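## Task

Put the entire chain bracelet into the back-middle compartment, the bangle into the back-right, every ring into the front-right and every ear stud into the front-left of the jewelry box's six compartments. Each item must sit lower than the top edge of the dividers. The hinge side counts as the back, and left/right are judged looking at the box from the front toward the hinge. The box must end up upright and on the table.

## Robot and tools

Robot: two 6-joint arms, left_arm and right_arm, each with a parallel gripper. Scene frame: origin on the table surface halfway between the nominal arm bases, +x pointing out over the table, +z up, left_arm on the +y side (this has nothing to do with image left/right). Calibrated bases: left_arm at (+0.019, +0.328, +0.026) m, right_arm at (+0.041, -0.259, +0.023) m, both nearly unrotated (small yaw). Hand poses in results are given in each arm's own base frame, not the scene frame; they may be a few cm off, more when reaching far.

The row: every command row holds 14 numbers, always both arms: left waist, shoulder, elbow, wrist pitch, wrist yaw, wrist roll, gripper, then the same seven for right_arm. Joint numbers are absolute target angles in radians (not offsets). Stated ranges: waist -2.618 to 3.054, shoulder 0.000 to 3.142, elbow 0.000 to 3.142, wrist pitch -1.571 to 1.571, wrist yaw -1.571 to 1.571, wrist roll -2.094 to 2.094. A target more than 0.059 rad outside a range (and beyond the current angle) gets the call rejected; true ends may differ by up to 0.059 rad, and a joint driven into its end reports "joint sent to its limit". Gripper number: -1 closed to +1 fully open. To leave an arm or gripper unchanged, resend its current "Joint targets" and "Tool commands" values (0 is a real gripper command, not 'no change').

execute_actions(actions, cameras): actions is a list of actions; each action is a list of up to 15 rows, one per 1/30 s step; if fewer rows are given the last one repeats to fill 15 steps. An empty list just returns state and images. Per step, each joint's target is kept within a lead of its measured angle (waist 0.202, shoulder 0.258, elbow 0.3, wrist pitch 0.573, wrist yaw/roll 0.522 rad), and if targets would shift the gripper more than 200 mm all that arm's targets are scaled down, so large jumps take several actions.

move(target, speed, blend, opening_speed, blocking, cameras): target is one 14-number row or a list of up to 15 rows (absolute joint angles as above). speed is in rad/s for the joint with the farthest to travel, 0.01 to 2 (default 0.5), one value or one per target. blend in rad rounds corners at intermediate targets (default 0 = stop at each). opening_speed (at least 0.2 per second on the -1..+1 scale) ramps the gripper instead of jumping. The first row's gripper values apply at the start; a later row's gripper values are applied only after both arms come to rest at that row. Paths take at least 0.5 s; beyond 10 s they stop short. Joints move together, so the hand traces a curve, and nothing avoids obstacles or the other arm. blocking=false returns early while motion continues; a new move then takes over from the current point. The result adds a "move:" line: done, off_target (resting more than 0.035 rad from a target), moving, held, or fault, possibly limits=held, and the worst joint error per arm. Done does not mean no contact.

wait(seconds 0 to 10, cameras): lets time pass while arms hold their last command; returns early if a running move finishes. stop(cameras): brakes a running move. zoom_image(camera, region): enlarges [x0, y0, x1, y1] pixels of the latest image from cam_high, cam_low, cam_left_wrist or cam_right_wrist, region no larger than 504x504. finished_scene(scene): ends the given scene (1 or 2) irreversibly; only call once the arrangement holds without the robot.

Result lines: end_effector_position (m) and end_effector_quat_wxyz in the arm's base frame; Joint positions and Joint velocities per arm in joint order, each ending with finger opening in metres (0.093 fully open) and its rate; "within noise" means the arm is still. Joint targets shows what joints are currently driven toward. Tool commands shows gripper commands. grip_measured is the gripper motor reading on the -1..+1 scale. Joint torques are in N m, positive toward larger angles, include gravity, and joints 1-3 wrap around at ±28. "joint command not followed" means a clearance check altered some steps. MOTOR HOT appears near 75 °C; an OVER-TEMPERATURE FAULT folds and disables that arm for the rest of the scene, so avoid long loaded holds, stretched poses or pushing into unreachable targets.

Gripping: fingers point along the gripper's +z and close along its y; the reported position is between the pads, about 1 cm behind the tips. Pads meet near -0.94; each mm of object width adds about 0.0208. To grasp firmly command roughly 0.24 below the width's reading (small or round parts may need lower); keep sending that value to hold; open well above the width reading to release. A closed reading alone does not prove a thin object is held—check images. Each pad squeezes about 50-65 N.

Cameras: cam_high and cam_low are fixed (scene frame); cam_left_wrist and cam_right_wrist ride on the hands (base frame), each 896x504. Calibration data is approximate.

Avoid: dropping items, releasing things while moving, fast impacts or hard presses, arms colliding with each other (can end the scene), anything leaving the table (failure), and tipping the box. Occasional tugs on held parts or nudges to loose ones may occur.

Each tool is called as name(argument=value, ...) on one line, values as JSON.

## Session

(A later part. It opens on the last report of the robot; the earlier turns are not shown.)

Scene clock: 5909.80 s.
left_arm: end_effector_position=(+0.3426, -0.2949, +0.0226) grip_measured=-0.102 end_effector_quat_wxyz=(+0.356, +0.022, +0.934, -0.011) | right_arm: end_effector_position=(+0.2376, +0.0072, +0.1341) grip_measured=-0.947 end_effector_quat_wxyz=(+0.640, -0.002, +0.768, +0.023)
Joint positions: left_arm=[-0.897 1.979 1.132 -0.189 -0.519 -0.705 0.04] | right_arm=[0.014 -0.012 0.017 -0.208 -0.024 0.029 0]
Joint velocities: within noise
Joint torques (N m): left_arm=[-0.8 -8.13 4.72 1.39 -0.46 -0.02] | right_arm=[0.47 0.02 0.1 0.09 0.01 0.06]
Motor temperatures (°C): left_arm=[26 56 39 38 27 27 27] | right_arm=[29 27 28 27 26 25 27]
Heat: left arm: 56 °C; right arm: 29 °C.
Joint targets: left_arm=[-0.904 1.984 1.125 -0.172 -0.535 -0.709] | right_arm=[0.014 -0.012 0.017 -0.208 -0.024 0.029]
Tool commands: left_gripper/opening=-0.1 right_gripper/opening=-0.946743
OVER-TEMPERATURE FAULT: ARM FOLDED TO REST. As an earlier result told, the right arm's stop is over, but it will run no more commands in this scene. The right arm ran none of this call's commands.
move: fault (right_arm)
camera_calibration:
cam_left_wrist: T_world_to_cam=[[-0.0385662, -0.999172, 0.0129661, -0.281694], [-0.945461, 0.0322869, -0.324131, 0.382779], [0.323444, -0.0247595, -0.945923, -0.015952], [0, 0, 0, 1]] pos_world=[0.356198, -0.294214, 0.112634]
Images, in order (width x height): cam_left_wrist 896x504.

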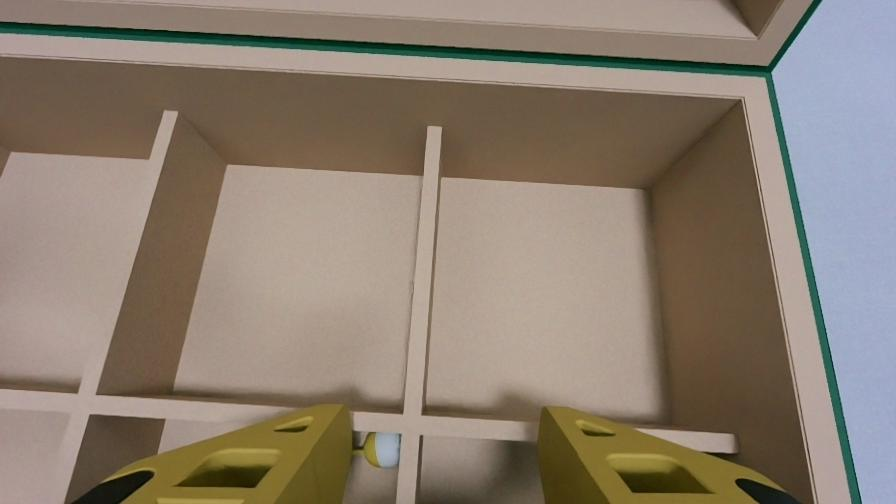

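move(target=[[-0.898,2.035,1.09,-0.095,-0.535,-0.709,-0.1,0.014,-0.012,0.017,-0.208,-0.024,0.029,-0.946763]], speed=0.2, cameras=["cam_left_wrist"])

zoom_image(camera="cam_left_wrist", region=[280, 400, 440, 503])

Scene clock: 5921.47 s.
left_arm: end_effector_position=(+0.3442, -0.2954, +0.0161) grip_measured=-0.102 end_effector_quat_wxyz=(+0.370, +0.018, +0.929, -0.012) | right_arm: end_effector_position=(+0.2376, +0.0072, +0.1341) grip_measured=-0.947 end_effector_quat_wxyz=(+0.640, -0.002, +0.768, +0.023)
Joint positions: left_arm=[-0.903 1.996 1.105 -0.122 -0.544 -0.705 0.04] | right_arm=[0.014 -0.012 0.017 -0.208 -0.024 0.029 0]
Joint velocities: within noise
Joint torques (N m): left_arm=[0.18 -5.14 3.88 1.54 -0.2 -0.01] | right_arm=[0.49 0.02 0.1 0.09 0.02 0.05]
Motor temperatures (°C): left_arm=[26 56 38 38 27 27 27] | right_arm=[29 27 28 27 26 25 27]
Heat: left arm: 56 °C; right arm: 29 °C.
Joint targets: left_arm=[-0.898 2.035 1.090 -0.095 -0.535 -0.709] | right_arm=[0.014 -0.012 0.017 -0.208 -0.024 0.029]
Tool commands: left_gripper/opening=-0.1 right_gripper/opening=-0.946742
OVER-TEMPERATURE FAULT: ARM FOLDED TO REST. As an earlier result told, the right arm's stop is over, but it will run no more commands in this scene. The right arm ran none of this call's commands.
move: fault (right_arm), off_target (left_arm); left_arm: the shoulder is farthest, 0.039 rad from its target
camera_calibration:
cam_left_wrist: T_world_to_cam=[[-0.0320418, -0.999352, 0.0164145, -0.284383], [-0.935128, 0.0241767, -0.353483, 0.37672], [0.352857, -0.0266759, -0.935297, -0.0334438], [0, 0, 0, 1]] pos_world=[0.35497, -0.294199, 0.106552]
Images, in order (width x height): cam_left_wrist 896x504.

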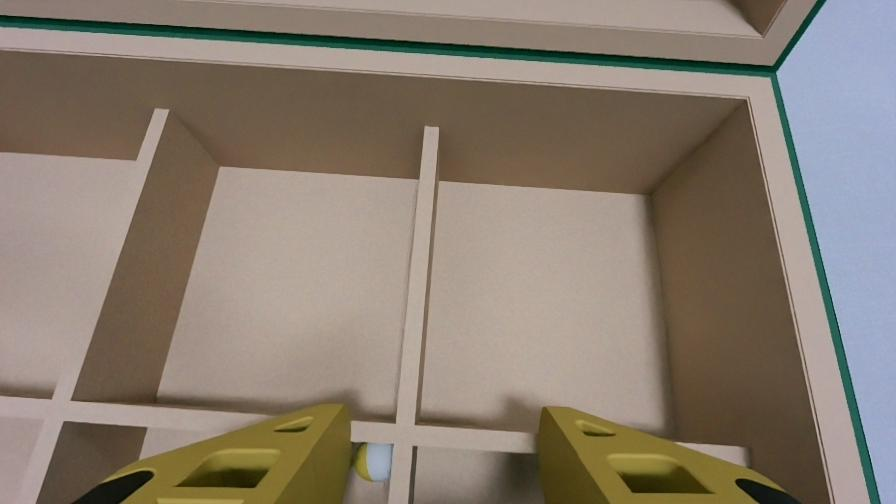

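Scaled by 3.150 from the camera's 896x504 image, which has a finer 1280x720 frame.

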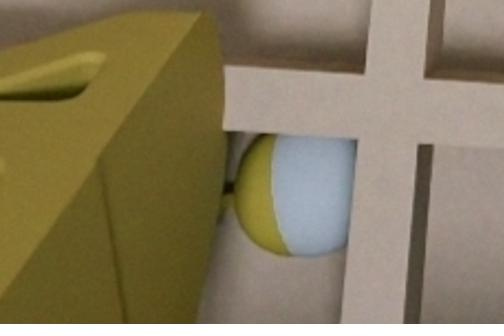

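move(target=[[-0.903,1.92,1.13,-0.22,-0.544,-0.709,-0.1,0.014,-0.012,0.017,-0.208,-0.024,0.029,-0.946763],[-0.913,1.97,1.104,-0.17,-0.544,-0.709,-0.1,0.014,-0.012,0.017,-0.208,-0.024,0.029,-0.946763]], speed=0.3, cameras=["cam_left_wrist"])

zoom_image(camera="cam_left_wrist", region=[280, 400, 440, 503])

Scene clock: 5979.40 s.
left_arm: end_effector_position=(+0.3385, -0.2884, +0.0233) grip_measured=-0.102 end_effector_quat_wxyz=(+0.361, +0.022, +0.932, +0.000) | right_arm: end_effector_position=(+0.2376, +0.0072, +0.1341) grip_measured=-0.947 end_effector_quat_wxyz=(+0.640, -0.002, +0.768, +0.023)
Joint positions: left_arm=[-0.903 1.962 1.105 -0.186 -0.546 -0.705 0.04] | right_arm=[0.014 -0.012 0.017 -0.208 -0.024 0.029 0]
Joint velocities: within noise
Joint torques (N m): left_arm=[-0.96 -7.73 5.2 1.36 -0.27 -0.02] | right_arm=[0.47 0.02 0.09 0.09 0.01 0.05]
Motor temperatures (°C): left_arm=[26 52 37 40 27 27 27] | right_arm=[29 27 28 27 26 25 27]
Heat: left arm: 52 °C; right arm: 29 °C.
Joint targets: left_arm=[-0.913 1.970 1.104 -0.170 -0.544 -0.709] | right_arm=[0.014 -0.012 0.017 -0.208 -0.024 0.029]
Tool commands: left_gripper/opening=-0.1 right_gripper/opening=-0.946742
OVER-TEMPERATURE FAULT: ARM FOLDED TO REST. As an earlier result told, the right arm's stop is over, but it will run no more commands in this scene. The right arm ran none of this call's commands.
move: fault (right_arm)
camera_calibration:
cam_left_wrist: T_world_to_cam=[[-0.0319411, -0.999457, -0.00806658, -0.277173], [-0.941369, 0.0327948, -0.33578, 0.377951], [0.335862, -0.00313154, -0.941906, -0.0118878], [0, 0, 0, 1]] pos_world=[0.350931, -0.289454, 0.113475]
Images, in order (width x height): cam_left_wrist 896x504.

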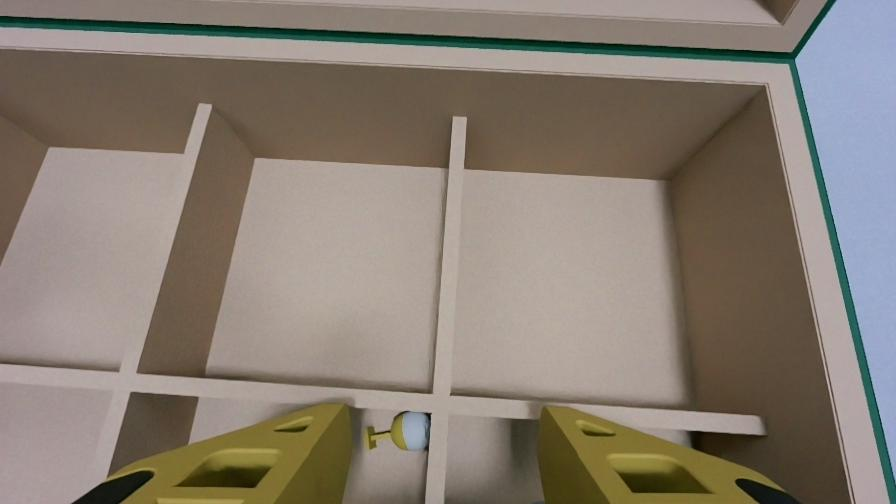

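Scaled by 3.150 from the camera's 896x504 image, which has a finer 1280x720 frame.

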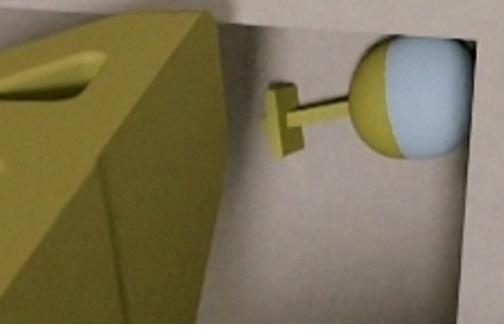

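move(target=[[-0.920,1.99,1.09,-0.148,-0.55,-0.709,-0.1,0.014,-0.012,0.017,-0.208,-0.024,0.029,-0.946763]], speed=0.3, cameras=["cam_left_wrist"])

zoom_image(camera="cam_left_wrist", region=[280, 400, 440, 503])

Scene clock: 6000.97 s.
left_arm: end_effector_position=(+0.3357, -0.2913, +0.0147) grip_measured=-0.102 end_effector_quat_wxyz=(+0.360, +0.028, +0.933, +0.000) | right_arm: end_effector_position=(+0.2376, +0.0072, +0.1341) grip_measured=-0.947 end_effector_quat_wxyz=(+0.640, -0.002, +0.768, +0.023)
Joint positions: left_arm=[-0.913 1.983 1.097 -0.164 -0.546 -0.705 0.04] | right_arm=[0.014 -0.012 0.017 -0.208 -0.024 0.029 0]
Joint velocities: within noise
Joint torques (N m): left_arm=[-0.8 -7.86 4.51 1.37 -0.34 -0.01] | right_arm=[0.5 0.03 0.09 0.09 0.01 0.05]
Motor temperatures (°C): left_arm=[26 54 36 40 27 27 27] | right_arm=[29 27 28 27 26 25 27]
Heat: left arm: 54 °C; right arm: 29 °C.
Joint targets: left_arm=[-0.920 1.990 1.090 -0.148 -0.550 -0.709] | right_arm=[0.014 -0.012 0.017 -0.208 -0.024 0.029]
Tool commands: left_gripper/opening=-0.1 right_gripper/opening=-0.946742
OVER-TEMPERATURE FAULT: ARM FOLDED TO REST. As an earlier result told, the right arm's stop is over, but it will run no more commands in this scene. The right arm ran none of this call's commands.
move: fault (right_arm)
camera_calibration:
cam_left_wrist: T_world_to_cam=[[-0.0411289, -0.999073, -0.0127375, -0.276951], [-0.942276, 0.0430243, -0.33206, 0.375749], [0.332301, -0.00165503, -0.943172, -0.0173895], [0, 0, 0, 1]] pos_world=[0.348447, -0.292889, 0.104843]
Images, in order (width x height): cam_left_wrist 896x504.

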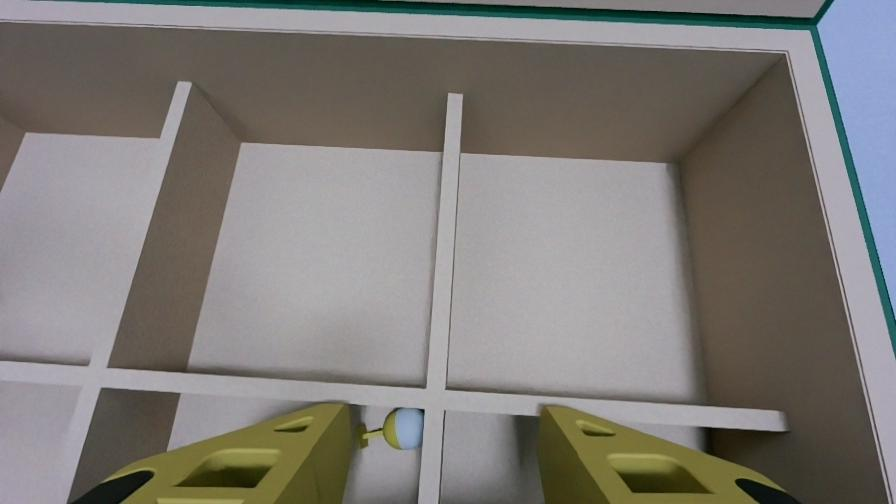

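Scaled by 3.150 from the camera's 896x504 image, which has a finer 1280x720 frame.

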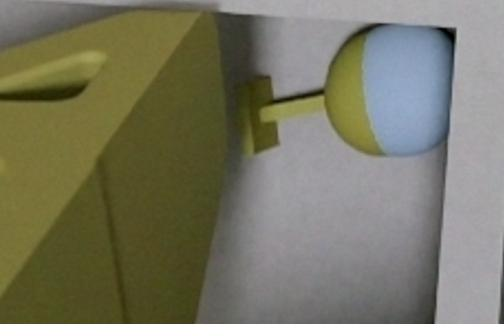

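move(target=[[-0.926,2.015,1.08,-0.110,-0.55,-0.709,-0.1,0.014,-0.012,0.017,-0.208,-0.024,0.029,-0.946763]], speed=0.2, cameras=["cam_left_wrist"])

zoom_image(camera="cam_left_wrist", region=[280, 400, 440, 503])

Scene clock: 6013.27 s.
left_arm: end_effector_position=(+0.3345, -0.2954, +0.0067) grip_measured=-0.102 end_effector_quat_wxyz=(+0.362, +0.030, +0.932, -0.003) | right_arm: end_effector_position=(+0.2376, +0.0072, +0.1341) grip_measured=-0.947 end_effector_quat_wxyz=(+0.640, -0.002, +0.768, +0.023)
Joint positions: left_arm=[-0.921 2.006 1.089 -0.126 -0.547 -0.706 0.04] | right_arm=[0.014 -0.012 0.017 -0.208 -0.024 0.029 0]
Joint velocities: within noise
Joint torques (N m): left_arm=[-0.58 -7.82 4.31 1.38 -0.32 -0.01] | right_arm=[0.49 0.02 0.1 0.09 0.01 0.05]
Motor temperatures (°C): left_arm=[26 55 37 40 27 27 27] | right_arm=[29 27 28 27 26 25 27]
Heat: left arm: 55 °C; right arm: 29 °C.
Joint targets: left_arm=[-0.926 2.015 1.080 -0.110 -0.550 -0.709] | right_arm=[0.014 -0.012 0.017 -0.208 -0.024 0.029]
Tool commands: left_gripper/opening=-0.1 right_gripper/opening=-0.946742
OVER-TEMPERATURE FAULT: ARM FOLDED TO REST. As an earlier result told, the right arm's stop is over, but it will run no more commands in this scene. The right arm ran none of this call's commands.
move: fault (right_arm)
camera_calibration:
cam_left_wrist: T_world_to_cam=[[-0.0481339, -0.998808, -0.00810784, -0.278856], [-0.94029, 0.0480491, -0.336965, 0.373029], [0.336953, -0.0085957, -0.941482, -0.0281798], [0, 0, 0, 1]] pos_world=[0.346828, -0.296689, 0.096906]
Images, in order (width x height): cam_left_wrist 896x504.

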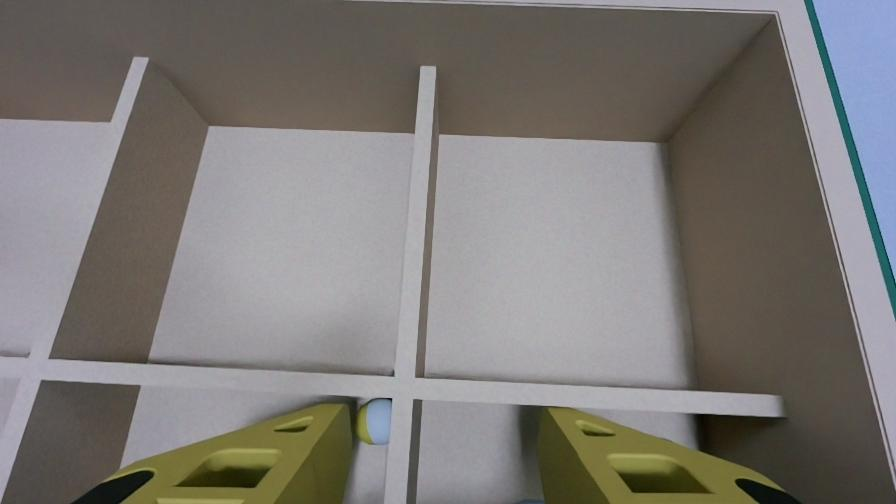

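Scaled by 3.150 from the camera's 896x504 image, which has a finer 1280x720 frame.

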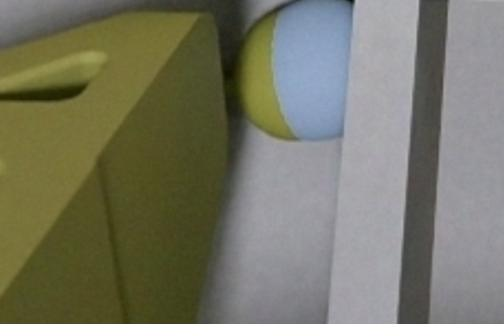

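move(target=[[-0.908,2.015,1.080,-0.110,-0.55,-0.709,-0.1,0.014,-0.012,0.017,-0.208,-0.024,0.029,-0.946763],[-0.915,2.03,1.07,-0.088,-0.55,-0.709,-0.1,0.014,-0.012,0.017,-0.208,-0.024,0.029,-0.946763]], speed=0.2, cameras=["cam_left_wrist"])

zoom_image(camera="cam_left_wrist", region=[280, 380, 440, 503])

Scene clock: 6030.47 s.
left_arm: end_effector_position=(+0.3352, -0.2946, +0.0049) grip_measured=-0.102 end_effector_quat_wxyz=(+0.363, +0.028, +0.931, -0.004) | right_arm: end_effector_position=(+0.2376, +0.0072, +0.1341) grip_measured=-0.947 end_effector_quat_wxyz=(+0.640, -0.002, +0.768, +0.023)
Joint positions: left_arm=[-0.919 2.009 1.082 -0.112 -0.547 -0.706 0.04] | right_arm=[0.014 -0.012 0.017 -0.208 -0.024 0.029 0]
Joint velocities: within noise
Joint torques (N m): left_arm=[0.13 -6.72 4.01 1.47 -0.32 -0.01] | right_arm=[0.49 0.02 0.1 0.09 0.01 0.05]
Motor temperatures (°C): left_arm=[26 55 37 39 27 27 27] | right_arm=[29 27 28 27 26 25 27]
Heat: left arm: 55 °C; right arm: 29 °C.
Joint targets: left_arm=[-0.915 2.030 1.070 -0.088 -0.550 -0.709] | right_arm=[0.014 -0.012 0.017 -0.208 -0.024 0.029]
Tool commands: left_gripper/opening=-0.1 right_gripper/opening=-0.946742
OVER-TEMPERATURE FAULT: ARM FOLDED TO REST. As an earlier result told, the right arm's stop is over, but it will run no more commands in this scene. The right arm ran none of this call's commands.
move: fault (right_arm)
camera_calibration:
cam_left_wrist: T_world_to_cam=[[-0.0452702, -0.998965, -0.00437629, -0.279052], [-0.939569, 0.0440659, -0.339512, 0.371575], [0.339354, -0.011258, -0.940591, -0.0316966], [0, 0, 0, 1]] pos_world=[0.347244, -0.295494, 0.0951196]
Images, in order (width x height): cam_left_wrist 896x504.

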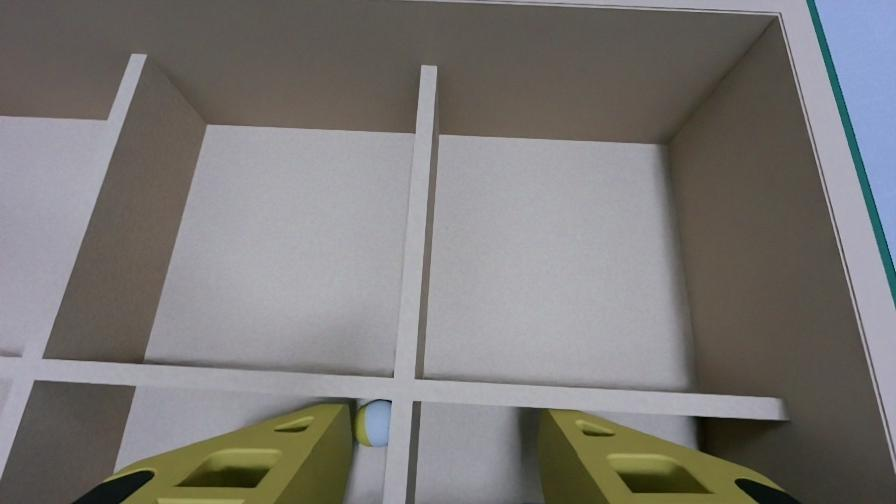

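Scaled by 3.150 from the camera's 896x504 image, which has a finer 1280x720 frame.

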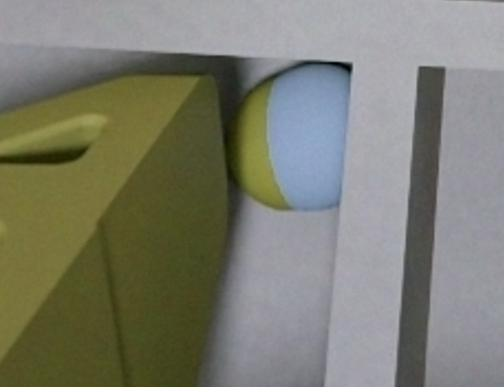

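move(target=[[-0.910,2.015,1.080,-0.110,-0.55,-0.709,-0.1,0.014,-0.012,0.017,-0.208,-0.024,0.029,-0.946763],[-0.910,2.04,1.065,-0.078,-0.55,-0.709,-0.1,0.014,-0.012,0.017,-0.208,-0.024,0.029,-0.946763]], speed=0.2, cameras=["cam_left_wrist"])

zoom_image(camera="cam_left_wrist", region=[280, 380, 440, 503])

Scene clock: 6045.43 s.
left_arm: end_effector_position=(+0.3353, -0.2948, +0.0044) grip_measured=-0.102 end_effector_quat_wxyz=(+0.364, +0.027, +0.931, -0.005) | right_arm: end_effector_position=(+0.2376, +0.0072, +0.1341) grip_measured=-0.947 end_effector_quat_wxyz=(+0.640, -0.002, +0.768, +0.023)
Joint positions: left_arm=[-0.919 2.011 1.082 -0.109 -0.547 -0.707 0.04] | right_arm=[0.014 -0.012 0.017 -0.208 -0.024 0.029 0]
Joint velocities: within noise
Joint torques (N m): left_arm=[0.53 -5.96 3.59 1.54 -0.32 0.01] | right_arm=[0.5 0.02 0.09 0.09 0.01 0.05]
Motor temperatures (°C): left_arm=[26 54 36 40 27 27 27] | right_arm=[29 27 28 27 26 25 27]
Heat: left arm: 54 °C; right arm: 29 °C.
Joint targets: left_arm=[-0.910 2.040 1.065 -0.078 -0.550 -0.709] | right_arm=[0.014 -0.012 0.017 -0.208 -0.024 0.029]
Tool commands: left_gripper/opening=-0.1 right_gripper/opening=-0.946742
OVER-TEMPERATURE FAULT: ARM FOLDED TO REST. As an earlier result told, the right arm's stop is over, but it will run no more commands in this scene. The right arm ran none of this call's commands.
move: fault (right_arm)
camera_calibration:
cam_left_wrist: T_world_to_cam=[[-0.0447077, -0.998995, -0.00327469, -0.279412], [-0.939443, 0.043157, -0.339976, 0.371234], [0.339775, -0.0121231, -0.940429, -0.0325685], [0, 0, 0, 1]] pos_world=[0.347327, -0.295547, 0.0946672]
Images, in order (width x height): cam_left_wrist 896x504.

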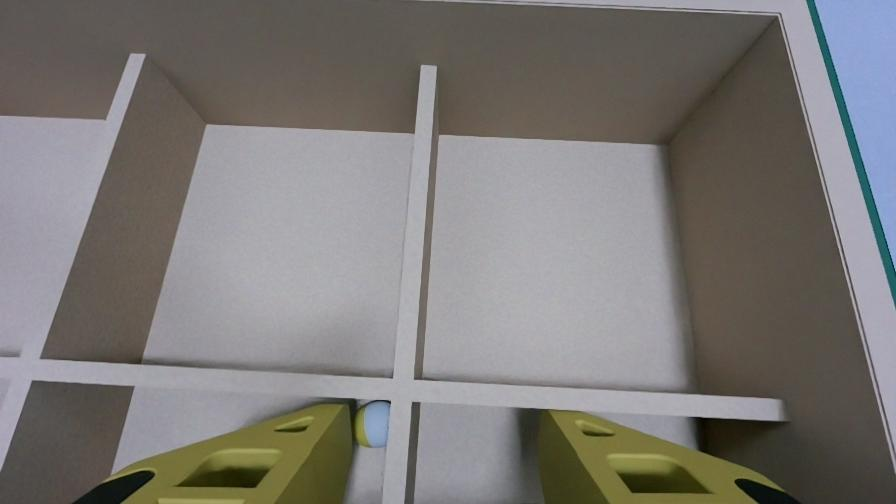

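Scaled by 3.150 from the camera's 896x504 image, which has a finer 1280x720 frame.

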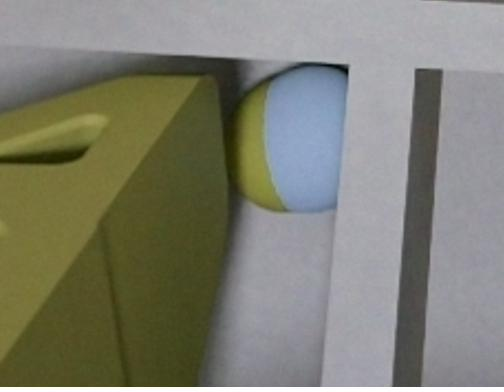

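move(target=[[-0.885,2.033,1.070,-0.082,-0.55,-0.709,-0.1,0.014,-0.012,0.017,-0.208,-0.024,0.029,-0.946763]], speed=0.1, cameras=["cam_left_wrist"])

zoom_image(camera="cam_left_wrist", region=[280, 380, 440, 503])

Scene clock: 6053.90 s.
left_arm: end_effector_position=(+0.3359, -0.2942, +0.0038) grip_measured=-0.102 end_effector_quat_wxyz=(+0.361, +0.026, +0.932, -0.007) | right_arm: end_effector_position=(+0.2376, +0.0072, +0.1341) grip_measured=-0.947 end_effector_quat_wxyz=(+0.640, -0.002, +0.768, +0.023)
Joint positions: left_arm=[-0.914 2.011 1.082 -0.109 -0.539 -0.707 0.04] | right_arm=[0.014 -0.012 0.017 -0.208 -0.024 0.029 0]
Joint velocities: within noise
Joint torques (N m): left_arm=[2.21 -6.6 4.01 1.5 -0.43 0.01] | right_arm=[0.49 0.02 0.1 0.09 0.01 0.05]
Motor temperatures (°C): left_arm=[26 54 36 40 27 27 27] | right_arm=[29 27 28 27 26 25 27]
Heat: left arm: 54 °C; right arm: 29 °C.
Joint targets: left_arm=[-0.885 2.033 1.070 -0.082 -0.550 -0.709] | right_arm=[0.014 -0.012 0.017 -0.208 -0.024 0.029]
Tool commands: left_gripper/opening=-0.1 right_gripper/opening=-0.946742
OVER-TEMPERATURE FAULT: ARM FOLDED TO REST. As an earlier result told, the right arm's stop is over, but it will run no more commands in this scene. The right arm ran none of this call's commands.
move: fault (right_arm)
camera_calibration:
cam_left_wrist: T_world_to_cam=[[-0.0442037, -0.999022, 0.00116508, -0.279027], [-0.941313, 0.0412596, -0.335003, 0.371665], [0.334628, -0.0159051, -0.942216, -0.0327234], [0, 0, 0, 1]] pos_world=[0.348469, -0.294609, 0.0940015]
Images, in order (width x height): cam_left_wrist 896x504.

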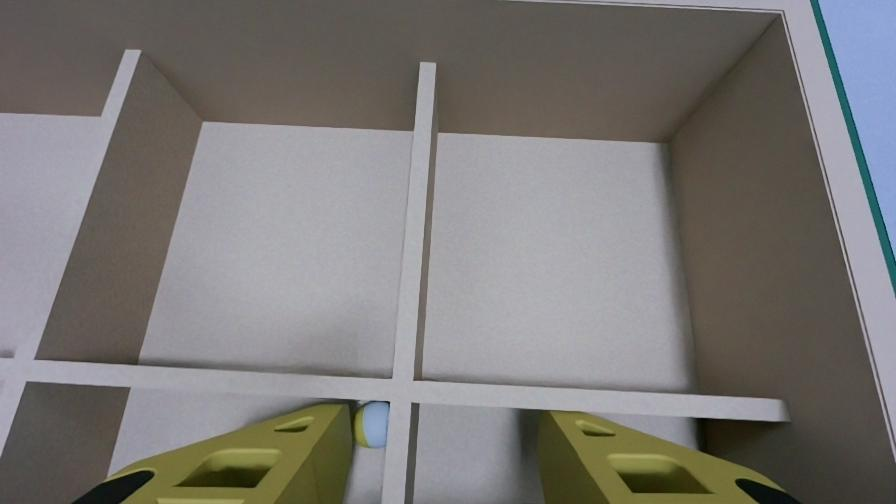

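Scaled by 3.150 from the camera's 896x504 image, which has a finer 1280x720 frame.

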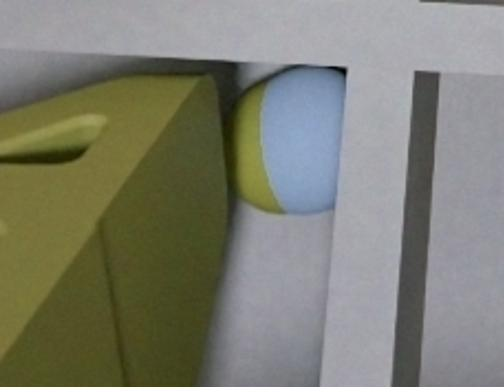

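move(target=[[-0.865,2.025,1.073,-0.088,-0.55,-0.709,-0.1,0.014,-0.012,0.017,-0.208,-0.024,0.029,-0.946763]], speed=0.1, cameras=["cam_left_wrist"])

zoom_image(camera="cam_left_wrist", region=[280, 380, 440, 503])

Scene clock: 6061.43 s.
left_arm: end_effector_position=(+0.3400, -0.2932, +0.0032) grip_measured=-0.101 end_effector_quat_wxyz=(+0.356, +0.020, +0.934, -0.016) | right_arm: end_effector_position=(+0.2376, +0.0072, +0.1341) grip_measured=-0.947 end_effector_quat_wxyz=(+0.640, -0.002, +0.768, +0.023)
Joint positions: left_arm=[-0.897 2.011 1.082 -0.099 -0.514 -0.707 0.04] | right_arm=[0.014 -0.012 0.017 -0.208 -0.024 0.029 0]
Joint velocities: within noise
Joint torques (N m): left_arm=[2.44 -7.34 4.3 1.36 -0.68 0.01] | right_arm=[0.49 0.01 0.09 0.09 0.01 0.05]
Motor temperatures (°C): left_arm=[26 54 36 40 27 27 27] | right_arm=[29 27 28 27 26 25 27]
Heat: left arm: 54 °C; right arm: 29 °C.
Joint targets: left_arm=[-0.865 2.025 1.073 -0.088 -0.550 -0.709] | right_arm=[0.014 -0.012 0.017 -0.208 -0.024 0.029]
Tool commands: left_gripper/opening=-0.1 right_gripper/opening=-0.946742
OVER-TEMPERATURE FAULT: ARM FOLDED TO REST. As an earlier result told, the right arm's stop is over, but it will run no more commands in this scene. The right arm ran none of this call's commands.
move: fault (right_arm), off_target (left_arm); left_arm: the wrist yaw is farthest, 0.036 rad from its target
camera_calibration:
cam_left_wrist: T_world_to_cam=[[-0.0397204, -0.998927, 0.0237984, -0.279369], [-0.945, 0.0298164, -0.325708, 0.373075], [0.324649, -0.0354267, -0.945171, -0.0369979], [0, 0, 0, 1]] pos_world=[0.353471, -0.291503, 0.0931926]
Images, in order (width x height): cam_left_wrist 896x504.

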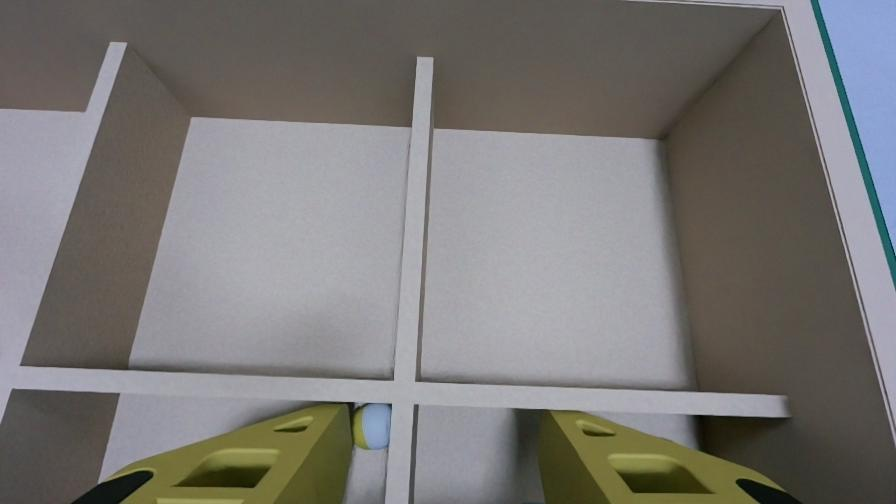

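Scaled by 3.150 from the camera's 896x504 image, which has a finer 1280x720 frame.

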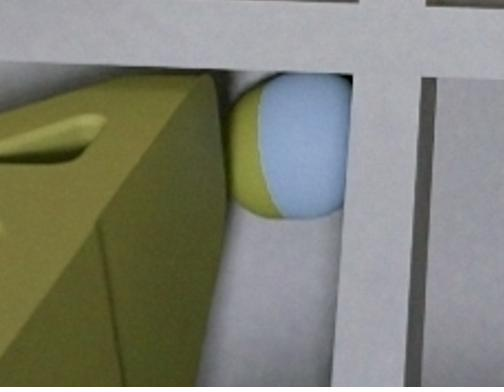

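move(target=[[-0.895,1.955,1.095,-0.17,-0.55,-0.709,-0.27,0.014,-0.012,0.017,-0.208,-0.024,0.029,-0.946763]], speed=0.2, cameras=["cam_left_wrist"])

zoom_image(camera="cam_left_wrist", region=[280, 380, 440, 503])

Scene clock: 6076.63 s.
left_arm: end_effector_position=(+0.3362, -0.2834, +0.0064) grip_measured=-0.268 end_effector_quat_wxyz=(+0.351, +0.023, +0.936, +0.005) | right_arm: end_effector_position=(+0.2376, +0.0072, +0.1341) grip_measured=-0.947 end_effector_quat_wxyz=(+0.640, -0.002, +0.768, +0.023)
Joint positions: left_arm=[-0.897 1.991 1.082 -0.157 -0.535 -0.707 0.032] | right_arm=[0.014 -0.012 0.017 -0.208 -0.024 0.029 0]
Joint velocities: within noise
Joint torques (N m): left_arm=[0.01 -11.77 6.22 1.07 -0.45 0.01] | right_arm=[0.49 0.02 0.1 0.09 0.01 0.05]
Motor temperatures (°C): left_arm=[26 55 36 40 27 27 27] | right_arm=[29 27 28 27 26 25 27]
Heat: left arm: 55 °C; right arm: 29 °C.
Joint targets: left_arm=[-0.895 1.955 1.095 -0.170 -0.550 -0.709] | right_arm=[0.014 -0.012 0.017 -0.208 -0.024 0.029]
Tool commands: left_gripper/opening=-0.27 right_gripper/opening=-0.946741
OVER-TEMPERATURE FAULT: ARM FOLDED TO REST. As an earlier result told, the right arm's stop is over, but it will run no more commands in this scene. The right arm ran none of this call's commands.
move: fault (right_arm), off_target (left_arm); left_arm: the shoulder is farthest, 0.036 rad from its target
camera_calibration:
cam_left_wrist: T_world_to_cam=[[-0.0290168, -0.999415, -0.0180763, -0.273346], [-0.948559, 0.0332349, -0.314853, 0.372349], [0.315269, 0.00801043, -0.948968, -0.0169088], [0, 0, 0, 1]] pos_world=[0.350594, -0.285426, 0.0962478]
Images, in order (width x height): cam_left_wrist 896x504.

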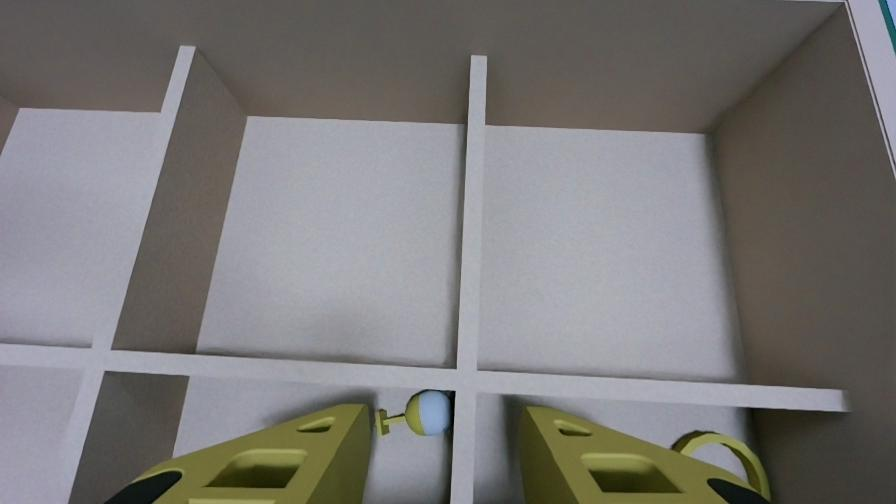

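Scaled by 3.150 from the camera's 896x504 image, which has a finer 1280x720 frame.

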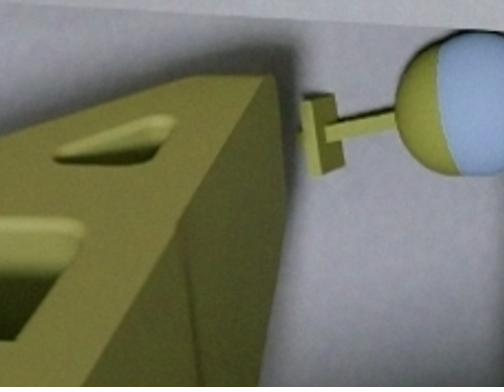

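move(target=[[-0.915,1.95,1.11,-0.17,-0.55,-0.709,-0.27,0.014,-0.012,0.017,-0.208,-0.024,0.029,-0.946763],[-0.916,1.99,1.080,-0.125,-0.55,-0.709,-0.27,0.014,-0.012,0.017,-0.208,-0.024,0.029,-0.946763]], speed=0.2, cameras=["cam_left_wrist"])

zoom_image(camera="cam_left_wrist", region=[300, 370, 460, 493])

Scene clock: 6096.17 s.
left_arm: end_effector_position=(+0.3353, -0.2893, +0.0092) grip_measured=-0.268 end_effector_quat_wxyz=(+0.358, +0.025, +0.933, -0.002) | right_arm: end_effector_position=(+0.2376, +0.0072, +0.1341) grip_measured=-0.947 end_effector_quat_wxyz=(+0.640, -0.002, +0.768, +0.023)
Joint positions: left_arm=[-0.908 1.989 1.082 -0.141 -0.539 -0.707 0.032] | right_arm=[0.014 -0.012 0.017 -0.208 -0.024 0.029 0]
Joint velocities: within noise
Joint torques (N m): left_arm=[-0.8 -8.43 4.93 1.35 -0.41 0.01] | right_arm=[0.49 0.02 0.1 0.09 0.01 0.05]
Motor temperatures (°C): left_arm=[26 56 36 39 27 27 27] | right_arm=[29 27 28 27 26 25 27]
Heat: left arm: 56 °C; right arm: 29 °C.
Joint targets: left_arm=[-0.916 1.990 1.080 -0.125 -0.550 -0.709] | right_arm=[0.014 -0.012 0.017 -0.208 -0.024 0.029]
Tool commands: left_gripper/opening=-0.27 right_gripper/opening=-0.946741
OVER-TEMPERATURE FAULT: ARM FOLDED TO REST. As an earlier result told, the right arm's stop is over, but it will run no more commands in this scene. The right arm ran none of this call's commands.
move: fault (right_arm)
camera_calibration:
cam_left_wrist: T_world_to_cam=[[-0.0382222, -0.999247, -0.00674367, -0.276168], [-0.943727, 0.0383154, -0.3285, 0.372559], [0.328511, -0.00619179, -0.94448, -0.0224917], [0, 0, 0, 1]] pos_world=[0.348427, -0.290374, 0.0992802]
Images, in order (width x height): cam_left_wrist 896x504.

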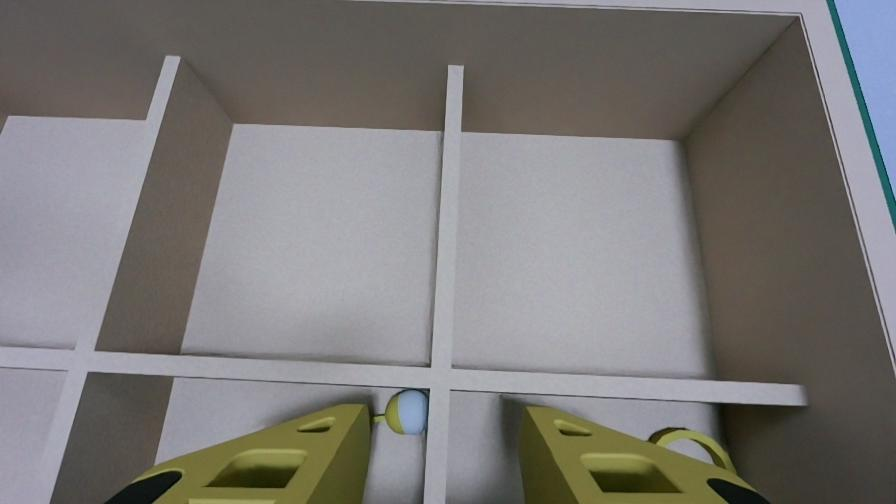

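Scaled by 3.150 from the camera's 896x504 image, which has a finer 1280x720 frame.

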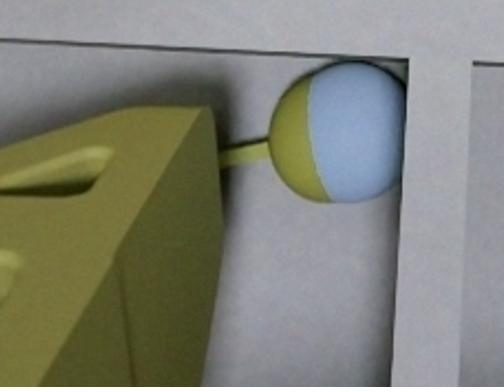

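move(target=[[-0.922,2.00,1.082,-0.12,-0.55,-0.709,-0.27,0.014,-0.012,0.017,-0.208,-0.024,0.029,-0.946763],[-0.922,2.028,1.060,-0.072,-0.55,-0.709,-0.27,0.014,-0.012,0.017,-0.208,-0.024,0.029,-0.946763]], speed=0.2, cameras=["cam_left_wrist"])

zoom_image(camera="cam_left_wrist", region=[300, 370, 460, 493])

Scene clock: 6105.13 s.
left_arm: end_effector_position=(+0.3373, -0.2955, +0.0051) grip_measured=-0.268 end_effector_quat_wxyz=(+0.367, +0.023, +0.930, -0.012) | right_arm: end_effector_position=(+0.2376, +0.0072, +0.1341) grip_measured=-0.947 end_effector_quat_wxyz=(+0.640, -0.002, +0.768, +0.023)
Joint positions: left_arm=[-0.915 2.009 1.074 -0.086 -0.543 -0.707 0.032] | right_arm=[0.014 -0.012 0.017 -0.208 -0.024 0.029 0]
Joint velocities: within noise
Joint torques (N m): left_arm=[-0.8 -6.89 3.86 1.38 -0.36 0.02] | right_arm=[0.47 0.02 0.09 0.09 0.01 0.05]
Motor temperatures (°C): left_arm=[26 56 36 40 27 27 27] | right_arm=[29 27 28 27 26 25 27]
Heat: left arm: 56 °C; right arm: 29 °C.
Joint targets: left_arm=[-0.922 2.028 1.060 -0.072 -0.550 -0.709] | right_arm=[0.014 -0.012 0.017 -0.208 -0.024 0.029]
Tool commands: left_gripper/opening=-0.27 right_gripper/opening=-0.946741
OVER-TEMPERATURE FAULT: ARM FOLDED TO REST. As an earlier result told, the right arm's stop is over, but it will run no more commands in this scene. The right arm ran none of this call's commands.
move: fault (right_arm)
camera_calibration:
cam_left_wrist: T_world_to_cam=[[-0.0426294, -0.999007, 0.0129514, -0.280839], [-0.93693, 0.0354726, -0.347712, 0.37035], [0.346907, -0.0269573, -0.937512, -0.0394319], [0, 0, 0, 1]] pos_world=[0.348699, -0.294761, 0.0954443]
Images, in order (width x height): cam_left_wrist 896x504.

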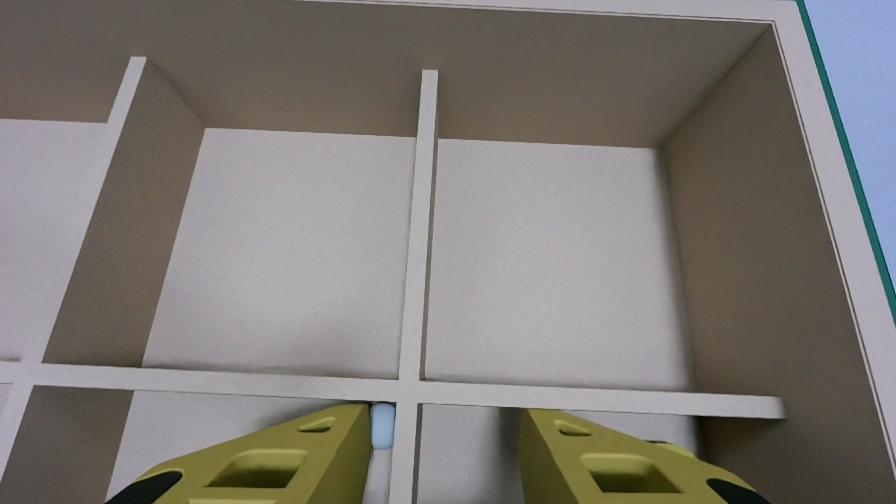

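Scaled by 3.150 from the camera's 896x504 image, which has a finer 1280x720 frame.

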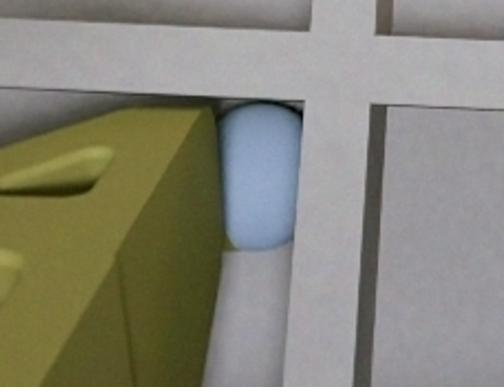

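move(target=[[-0.893,1.985,1.085,-0.12,-0.55,-0.709,-0.27,0.014,-0.012,0.017,-0.208,-0.024,0.029,-0.946763],[-0.908,2.01,1.070,-0.09,-0.55,-0.709,-0.27,0.014,-0.012,0.017,-0.208,-0.024,0.029,-0.946763]], speed=0.2, cameras=["cam_left_wrist"])

zoom_image(camera="cam_left_wrist", region=[300, 370, 460, 493])

Scene clock: 6114.60 s.
left_arm: end_effector_position=(+0.3393, -0.2929, +0.0053) grip_measured=-0.269 end_effector_quat_wxyz=(+0.367, +0.019, +0.930, -0.011) | right_arm: end_effector_position=(+0.2376, +0.0072, +0.1341) grip_measured=-0.947 end_effector_quat_wxyz=(+0.640, -0.002, +0.768, +0.023)
Joint positions: left_arm=[-0.907 2.008 1.074 -0.087 -0.543 -0.709 0.032] | right_arm=[0.014 -0.012 0.017 -0.208 -0.024 0.029 0]
Joint velocities: within noise
Joint torques (N m): left_arm=[-0.23 -8.43 4.7 1.23 -0.37 0.03] | right_arm=[0.49 0.02 0.1 0.09 0.01 0.05]
Motor temperatures (°C): left_arm=[26 55 36 40 27 27 27] | right_arm=[29 27 28 27 26 25 27]
Heat: left arm: 55 °C; right arm: 29 °C.
Joint targets: left_arm=[-0.908 2.010 1.070 -0.090 -0.550 -0.709] | right_arm=[0.014 -0.012 0.017 -0.208 -0.024 0.029]
Tool commands: left_gripper/opening=-0.27 right_gripper/opening=-0.946741
OVER-TEMPERATURE FAULT: ARM FOLDED TO REST. As an earlier result told, the right arm's stop is over, but it will run no more commands in this scene. The right arm ran none of this call's commands.
move: fault (right_arm)
camera_calibration:
cam_left_wrist: T_world_to_cam=[[-0.0342704, -0.999319, 0.0137018, -0.281064], [-0.937294, 0.0273792, -0.347463, 0.36996], [0.346851, -0.0247503, -0.937594, -0.03917], [0, 0, 0, 1]] pos_world=[0.350715, -0.291972, 0.0956728]
Images, in order (width x height): cam_left_wrist 896x504.

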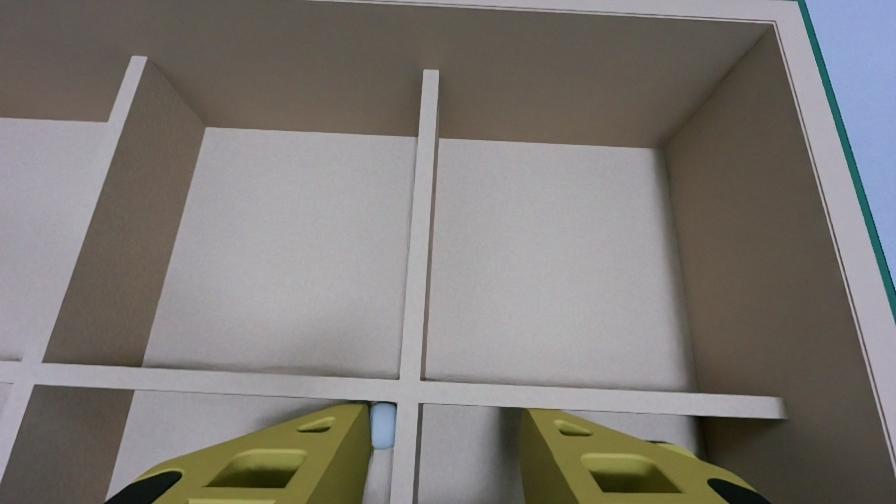

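Scaled by 3.150 from the camera's 896x504 image, which has a finer 1280x720 frame.

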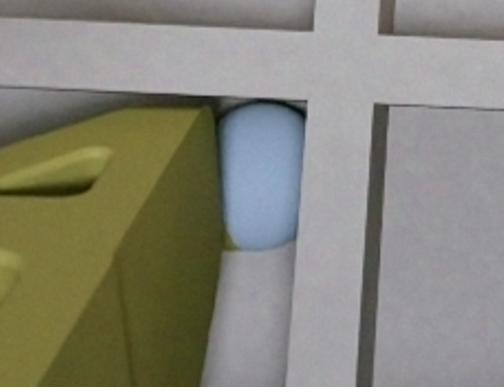

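move(target=[[-0.908,1.945,1.085,-0.16,-0.55,-0.709,-0.27,0.014,-0.012,0.017,-0.208,-0.024,0.029,-0.946763]], speed=0.2, cameras=["cam_left_wrist"])

zoom_image(camera="cam_left_wrist", region=[300, 370, 460, 493])

Scene clock: 6124.73 s.
left_arm: end_effector_position=(+0.3331, -0.2849, +0.0085) grip_measured=-0.269 end_effector_quat_wxyz=(+0.355, +0.025, +0.935, +0.005) | right_arm: end_effector_position=(+0.2376, +0.0072, +0.1341) grip_measured=-0.947 end_effector_quat_wxyz=(+0.640, -0.002, +0.768, +0.023)
Joint positions: left_arm=[-0.907 1.982 1.074 -0.156 -0.543 -0.709 0.032] | right_arm=[0.014 -0.012 0.017 -0.208 -0.024 0.029 0]
Joint velocities: within noise
Joint torques (N m): left_arm=[-0.23 -11.77 6.01 1.15 -0.37 0.03] | right_arm=[0.49 0.03 0.09 0.09 0.01 0.05]
Motor temperatures (°C): left_arm=[26 55 36 40 27 27 27] | right_arm=[29 27 28 27 26 25 27]
Heat: left arm: 55 °C; right arm: 29 °C.
Joint targets: left_arm=[-0.908 1.945 1.085 -0.160 -0.550 -0.709] | right_arm=[0.014 -0.012 0.017 -0.208 -0.024 0.029]
Tool commands: left_gripper/opening=-0.27 right_gripper/opening=-0.946741
OVER-TEMPERATURE FAULT: ARM FOLDED TO REST. As an earlier result told, the right arm's stop is over, but it will run no more commands in this scene. The right arm ran none of this call's commands.
move: fault (right_arm), off_target (left_arm); left_arm: the shoulder is farthest, 0.037 rad from its target
camera_calibration:
cam_left_wrist: T_world_to_cam=[[-0.0343406, -0.999229, -0.0190373, -0.272984], [-0.946097, 0.0386412, -0.321569, 0.370899], [0.322057, 0.00696824, -0.946695, -0.0164235], [0, 0, 0, 1]] pos_world=[0.346822, -0.286991, 0.0985248]
Images, in order (width x height): cam_left_wrist 896x504.

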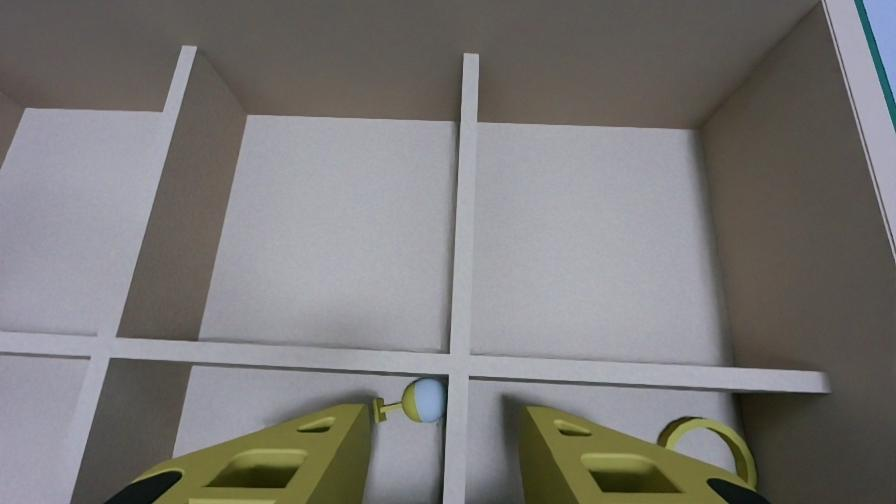

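Scaled by 3.150 from the camera's 896x504 image, which has a finer 1280x720 frame.

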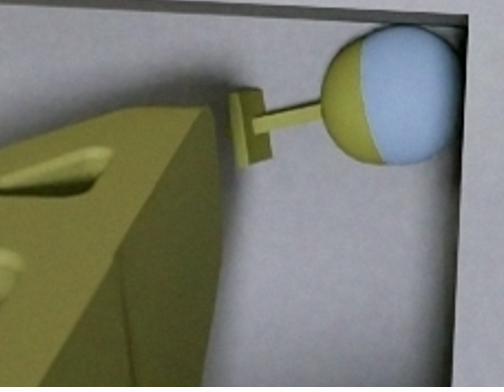

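move(target=[[-0.908,1.955,1.05,-0.11,-0.55,-0.709,-0.27,0.014,-0.012,0.017,-0.208,-0.024,0.029,-0.946763],[-0.908,1.985,1.045,-0.080,-0.55,-0.709,-0.27,0.014,-0.012,0.017,-0.208,-0.024,0.029,-0.946763]], speed=0.2, cameras=["cam_left_wrist"])

zoom_image(camera="cam_left_wrist", region=[300, 370, 460, 493])

Scene clock: 6148.67 s.
left_arm: end_effector_position=(+0.3355, -0.2880, +0.0087) grip_measured=-0.269 end_effector_quat_wxyz=(+0.366, +0.020, +0.930, -0.009) | right_arm: end_effector_position=(+0.2376, +0.0072, +0.1341) grip_measured=-0.947 end_effector_quat_wxyz=(+0.640, -0.002, +0.768, +0.023)
Joint positions: left_arm=[-0.907 1.982 1.053 -0.097 -0.543 -0.709 0.032] | right_arm=[0.014 -0.012 0.017 -0.208 -0.024 0.029 0]
Joint velocities: within noise
Joint torques (N m): left_arm=[-0.23 -8.13 4.36 1.44 -0.36 0.03] | right_arm=[0.49 0.02 0.1 0.09 0.01 0.05]
Motor temperatures (°C): left_arm=[26 60 37 39 27 27 27] | right_arm=[29 27 28 27 26 25 27]
Heat: left arm: 60 °C; right arm: 29 °C.
Joint targets: left_arm=[-0.908 1.985 1.045 -0.080 -0.550 -0.709] | right_arm=[0.014 -0.012 0.017 -0.208 -0.024 0.029]
Tool commands: left_gripper/opening=-0.27 right_gripper/opening=-0.946741
OVER-TEMPERATURE FAULT: ARM FOLDED TO REST. As an earlier result told, the right arm's stop is over, but it will run no more commands in this scene. The right arm ran none of this call's commands.
move: fault (right_arm)
camera_calibration:
cam_left_wrist: T_world_to_cam=[[-0.0342392, -0.999359, 0.0104865, -0.276382], [-0.938189, 0.0285238, -0.344947, 0.368051], [0.344427, -0.021649, -0.938564, -0.0328489], [0, 0, 0, 1]] pos_world=[0.347152, -0.287414, 0.0990255]
Images, in order (width x height): cam_left_wrist 896x504.

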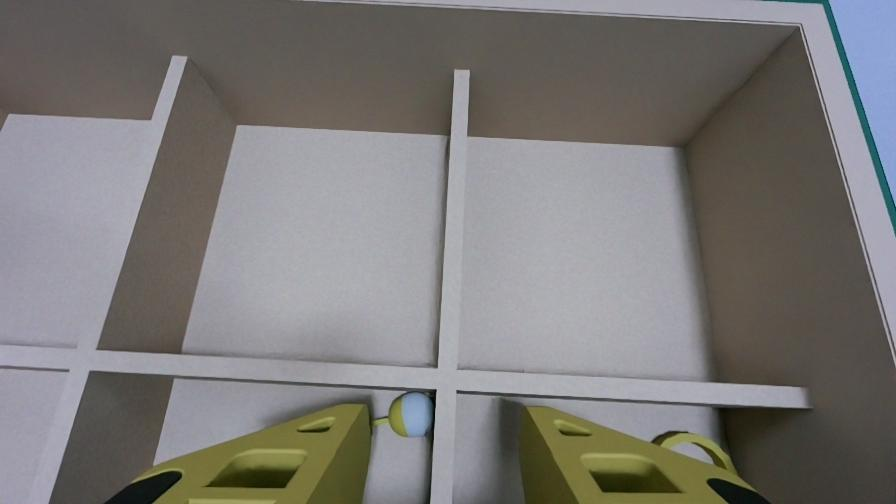

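Scaled by 3.150 from the camera's 896x504 image, which has a finer 1280x720 frame.

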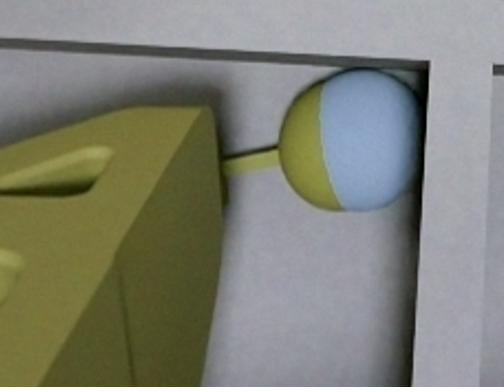

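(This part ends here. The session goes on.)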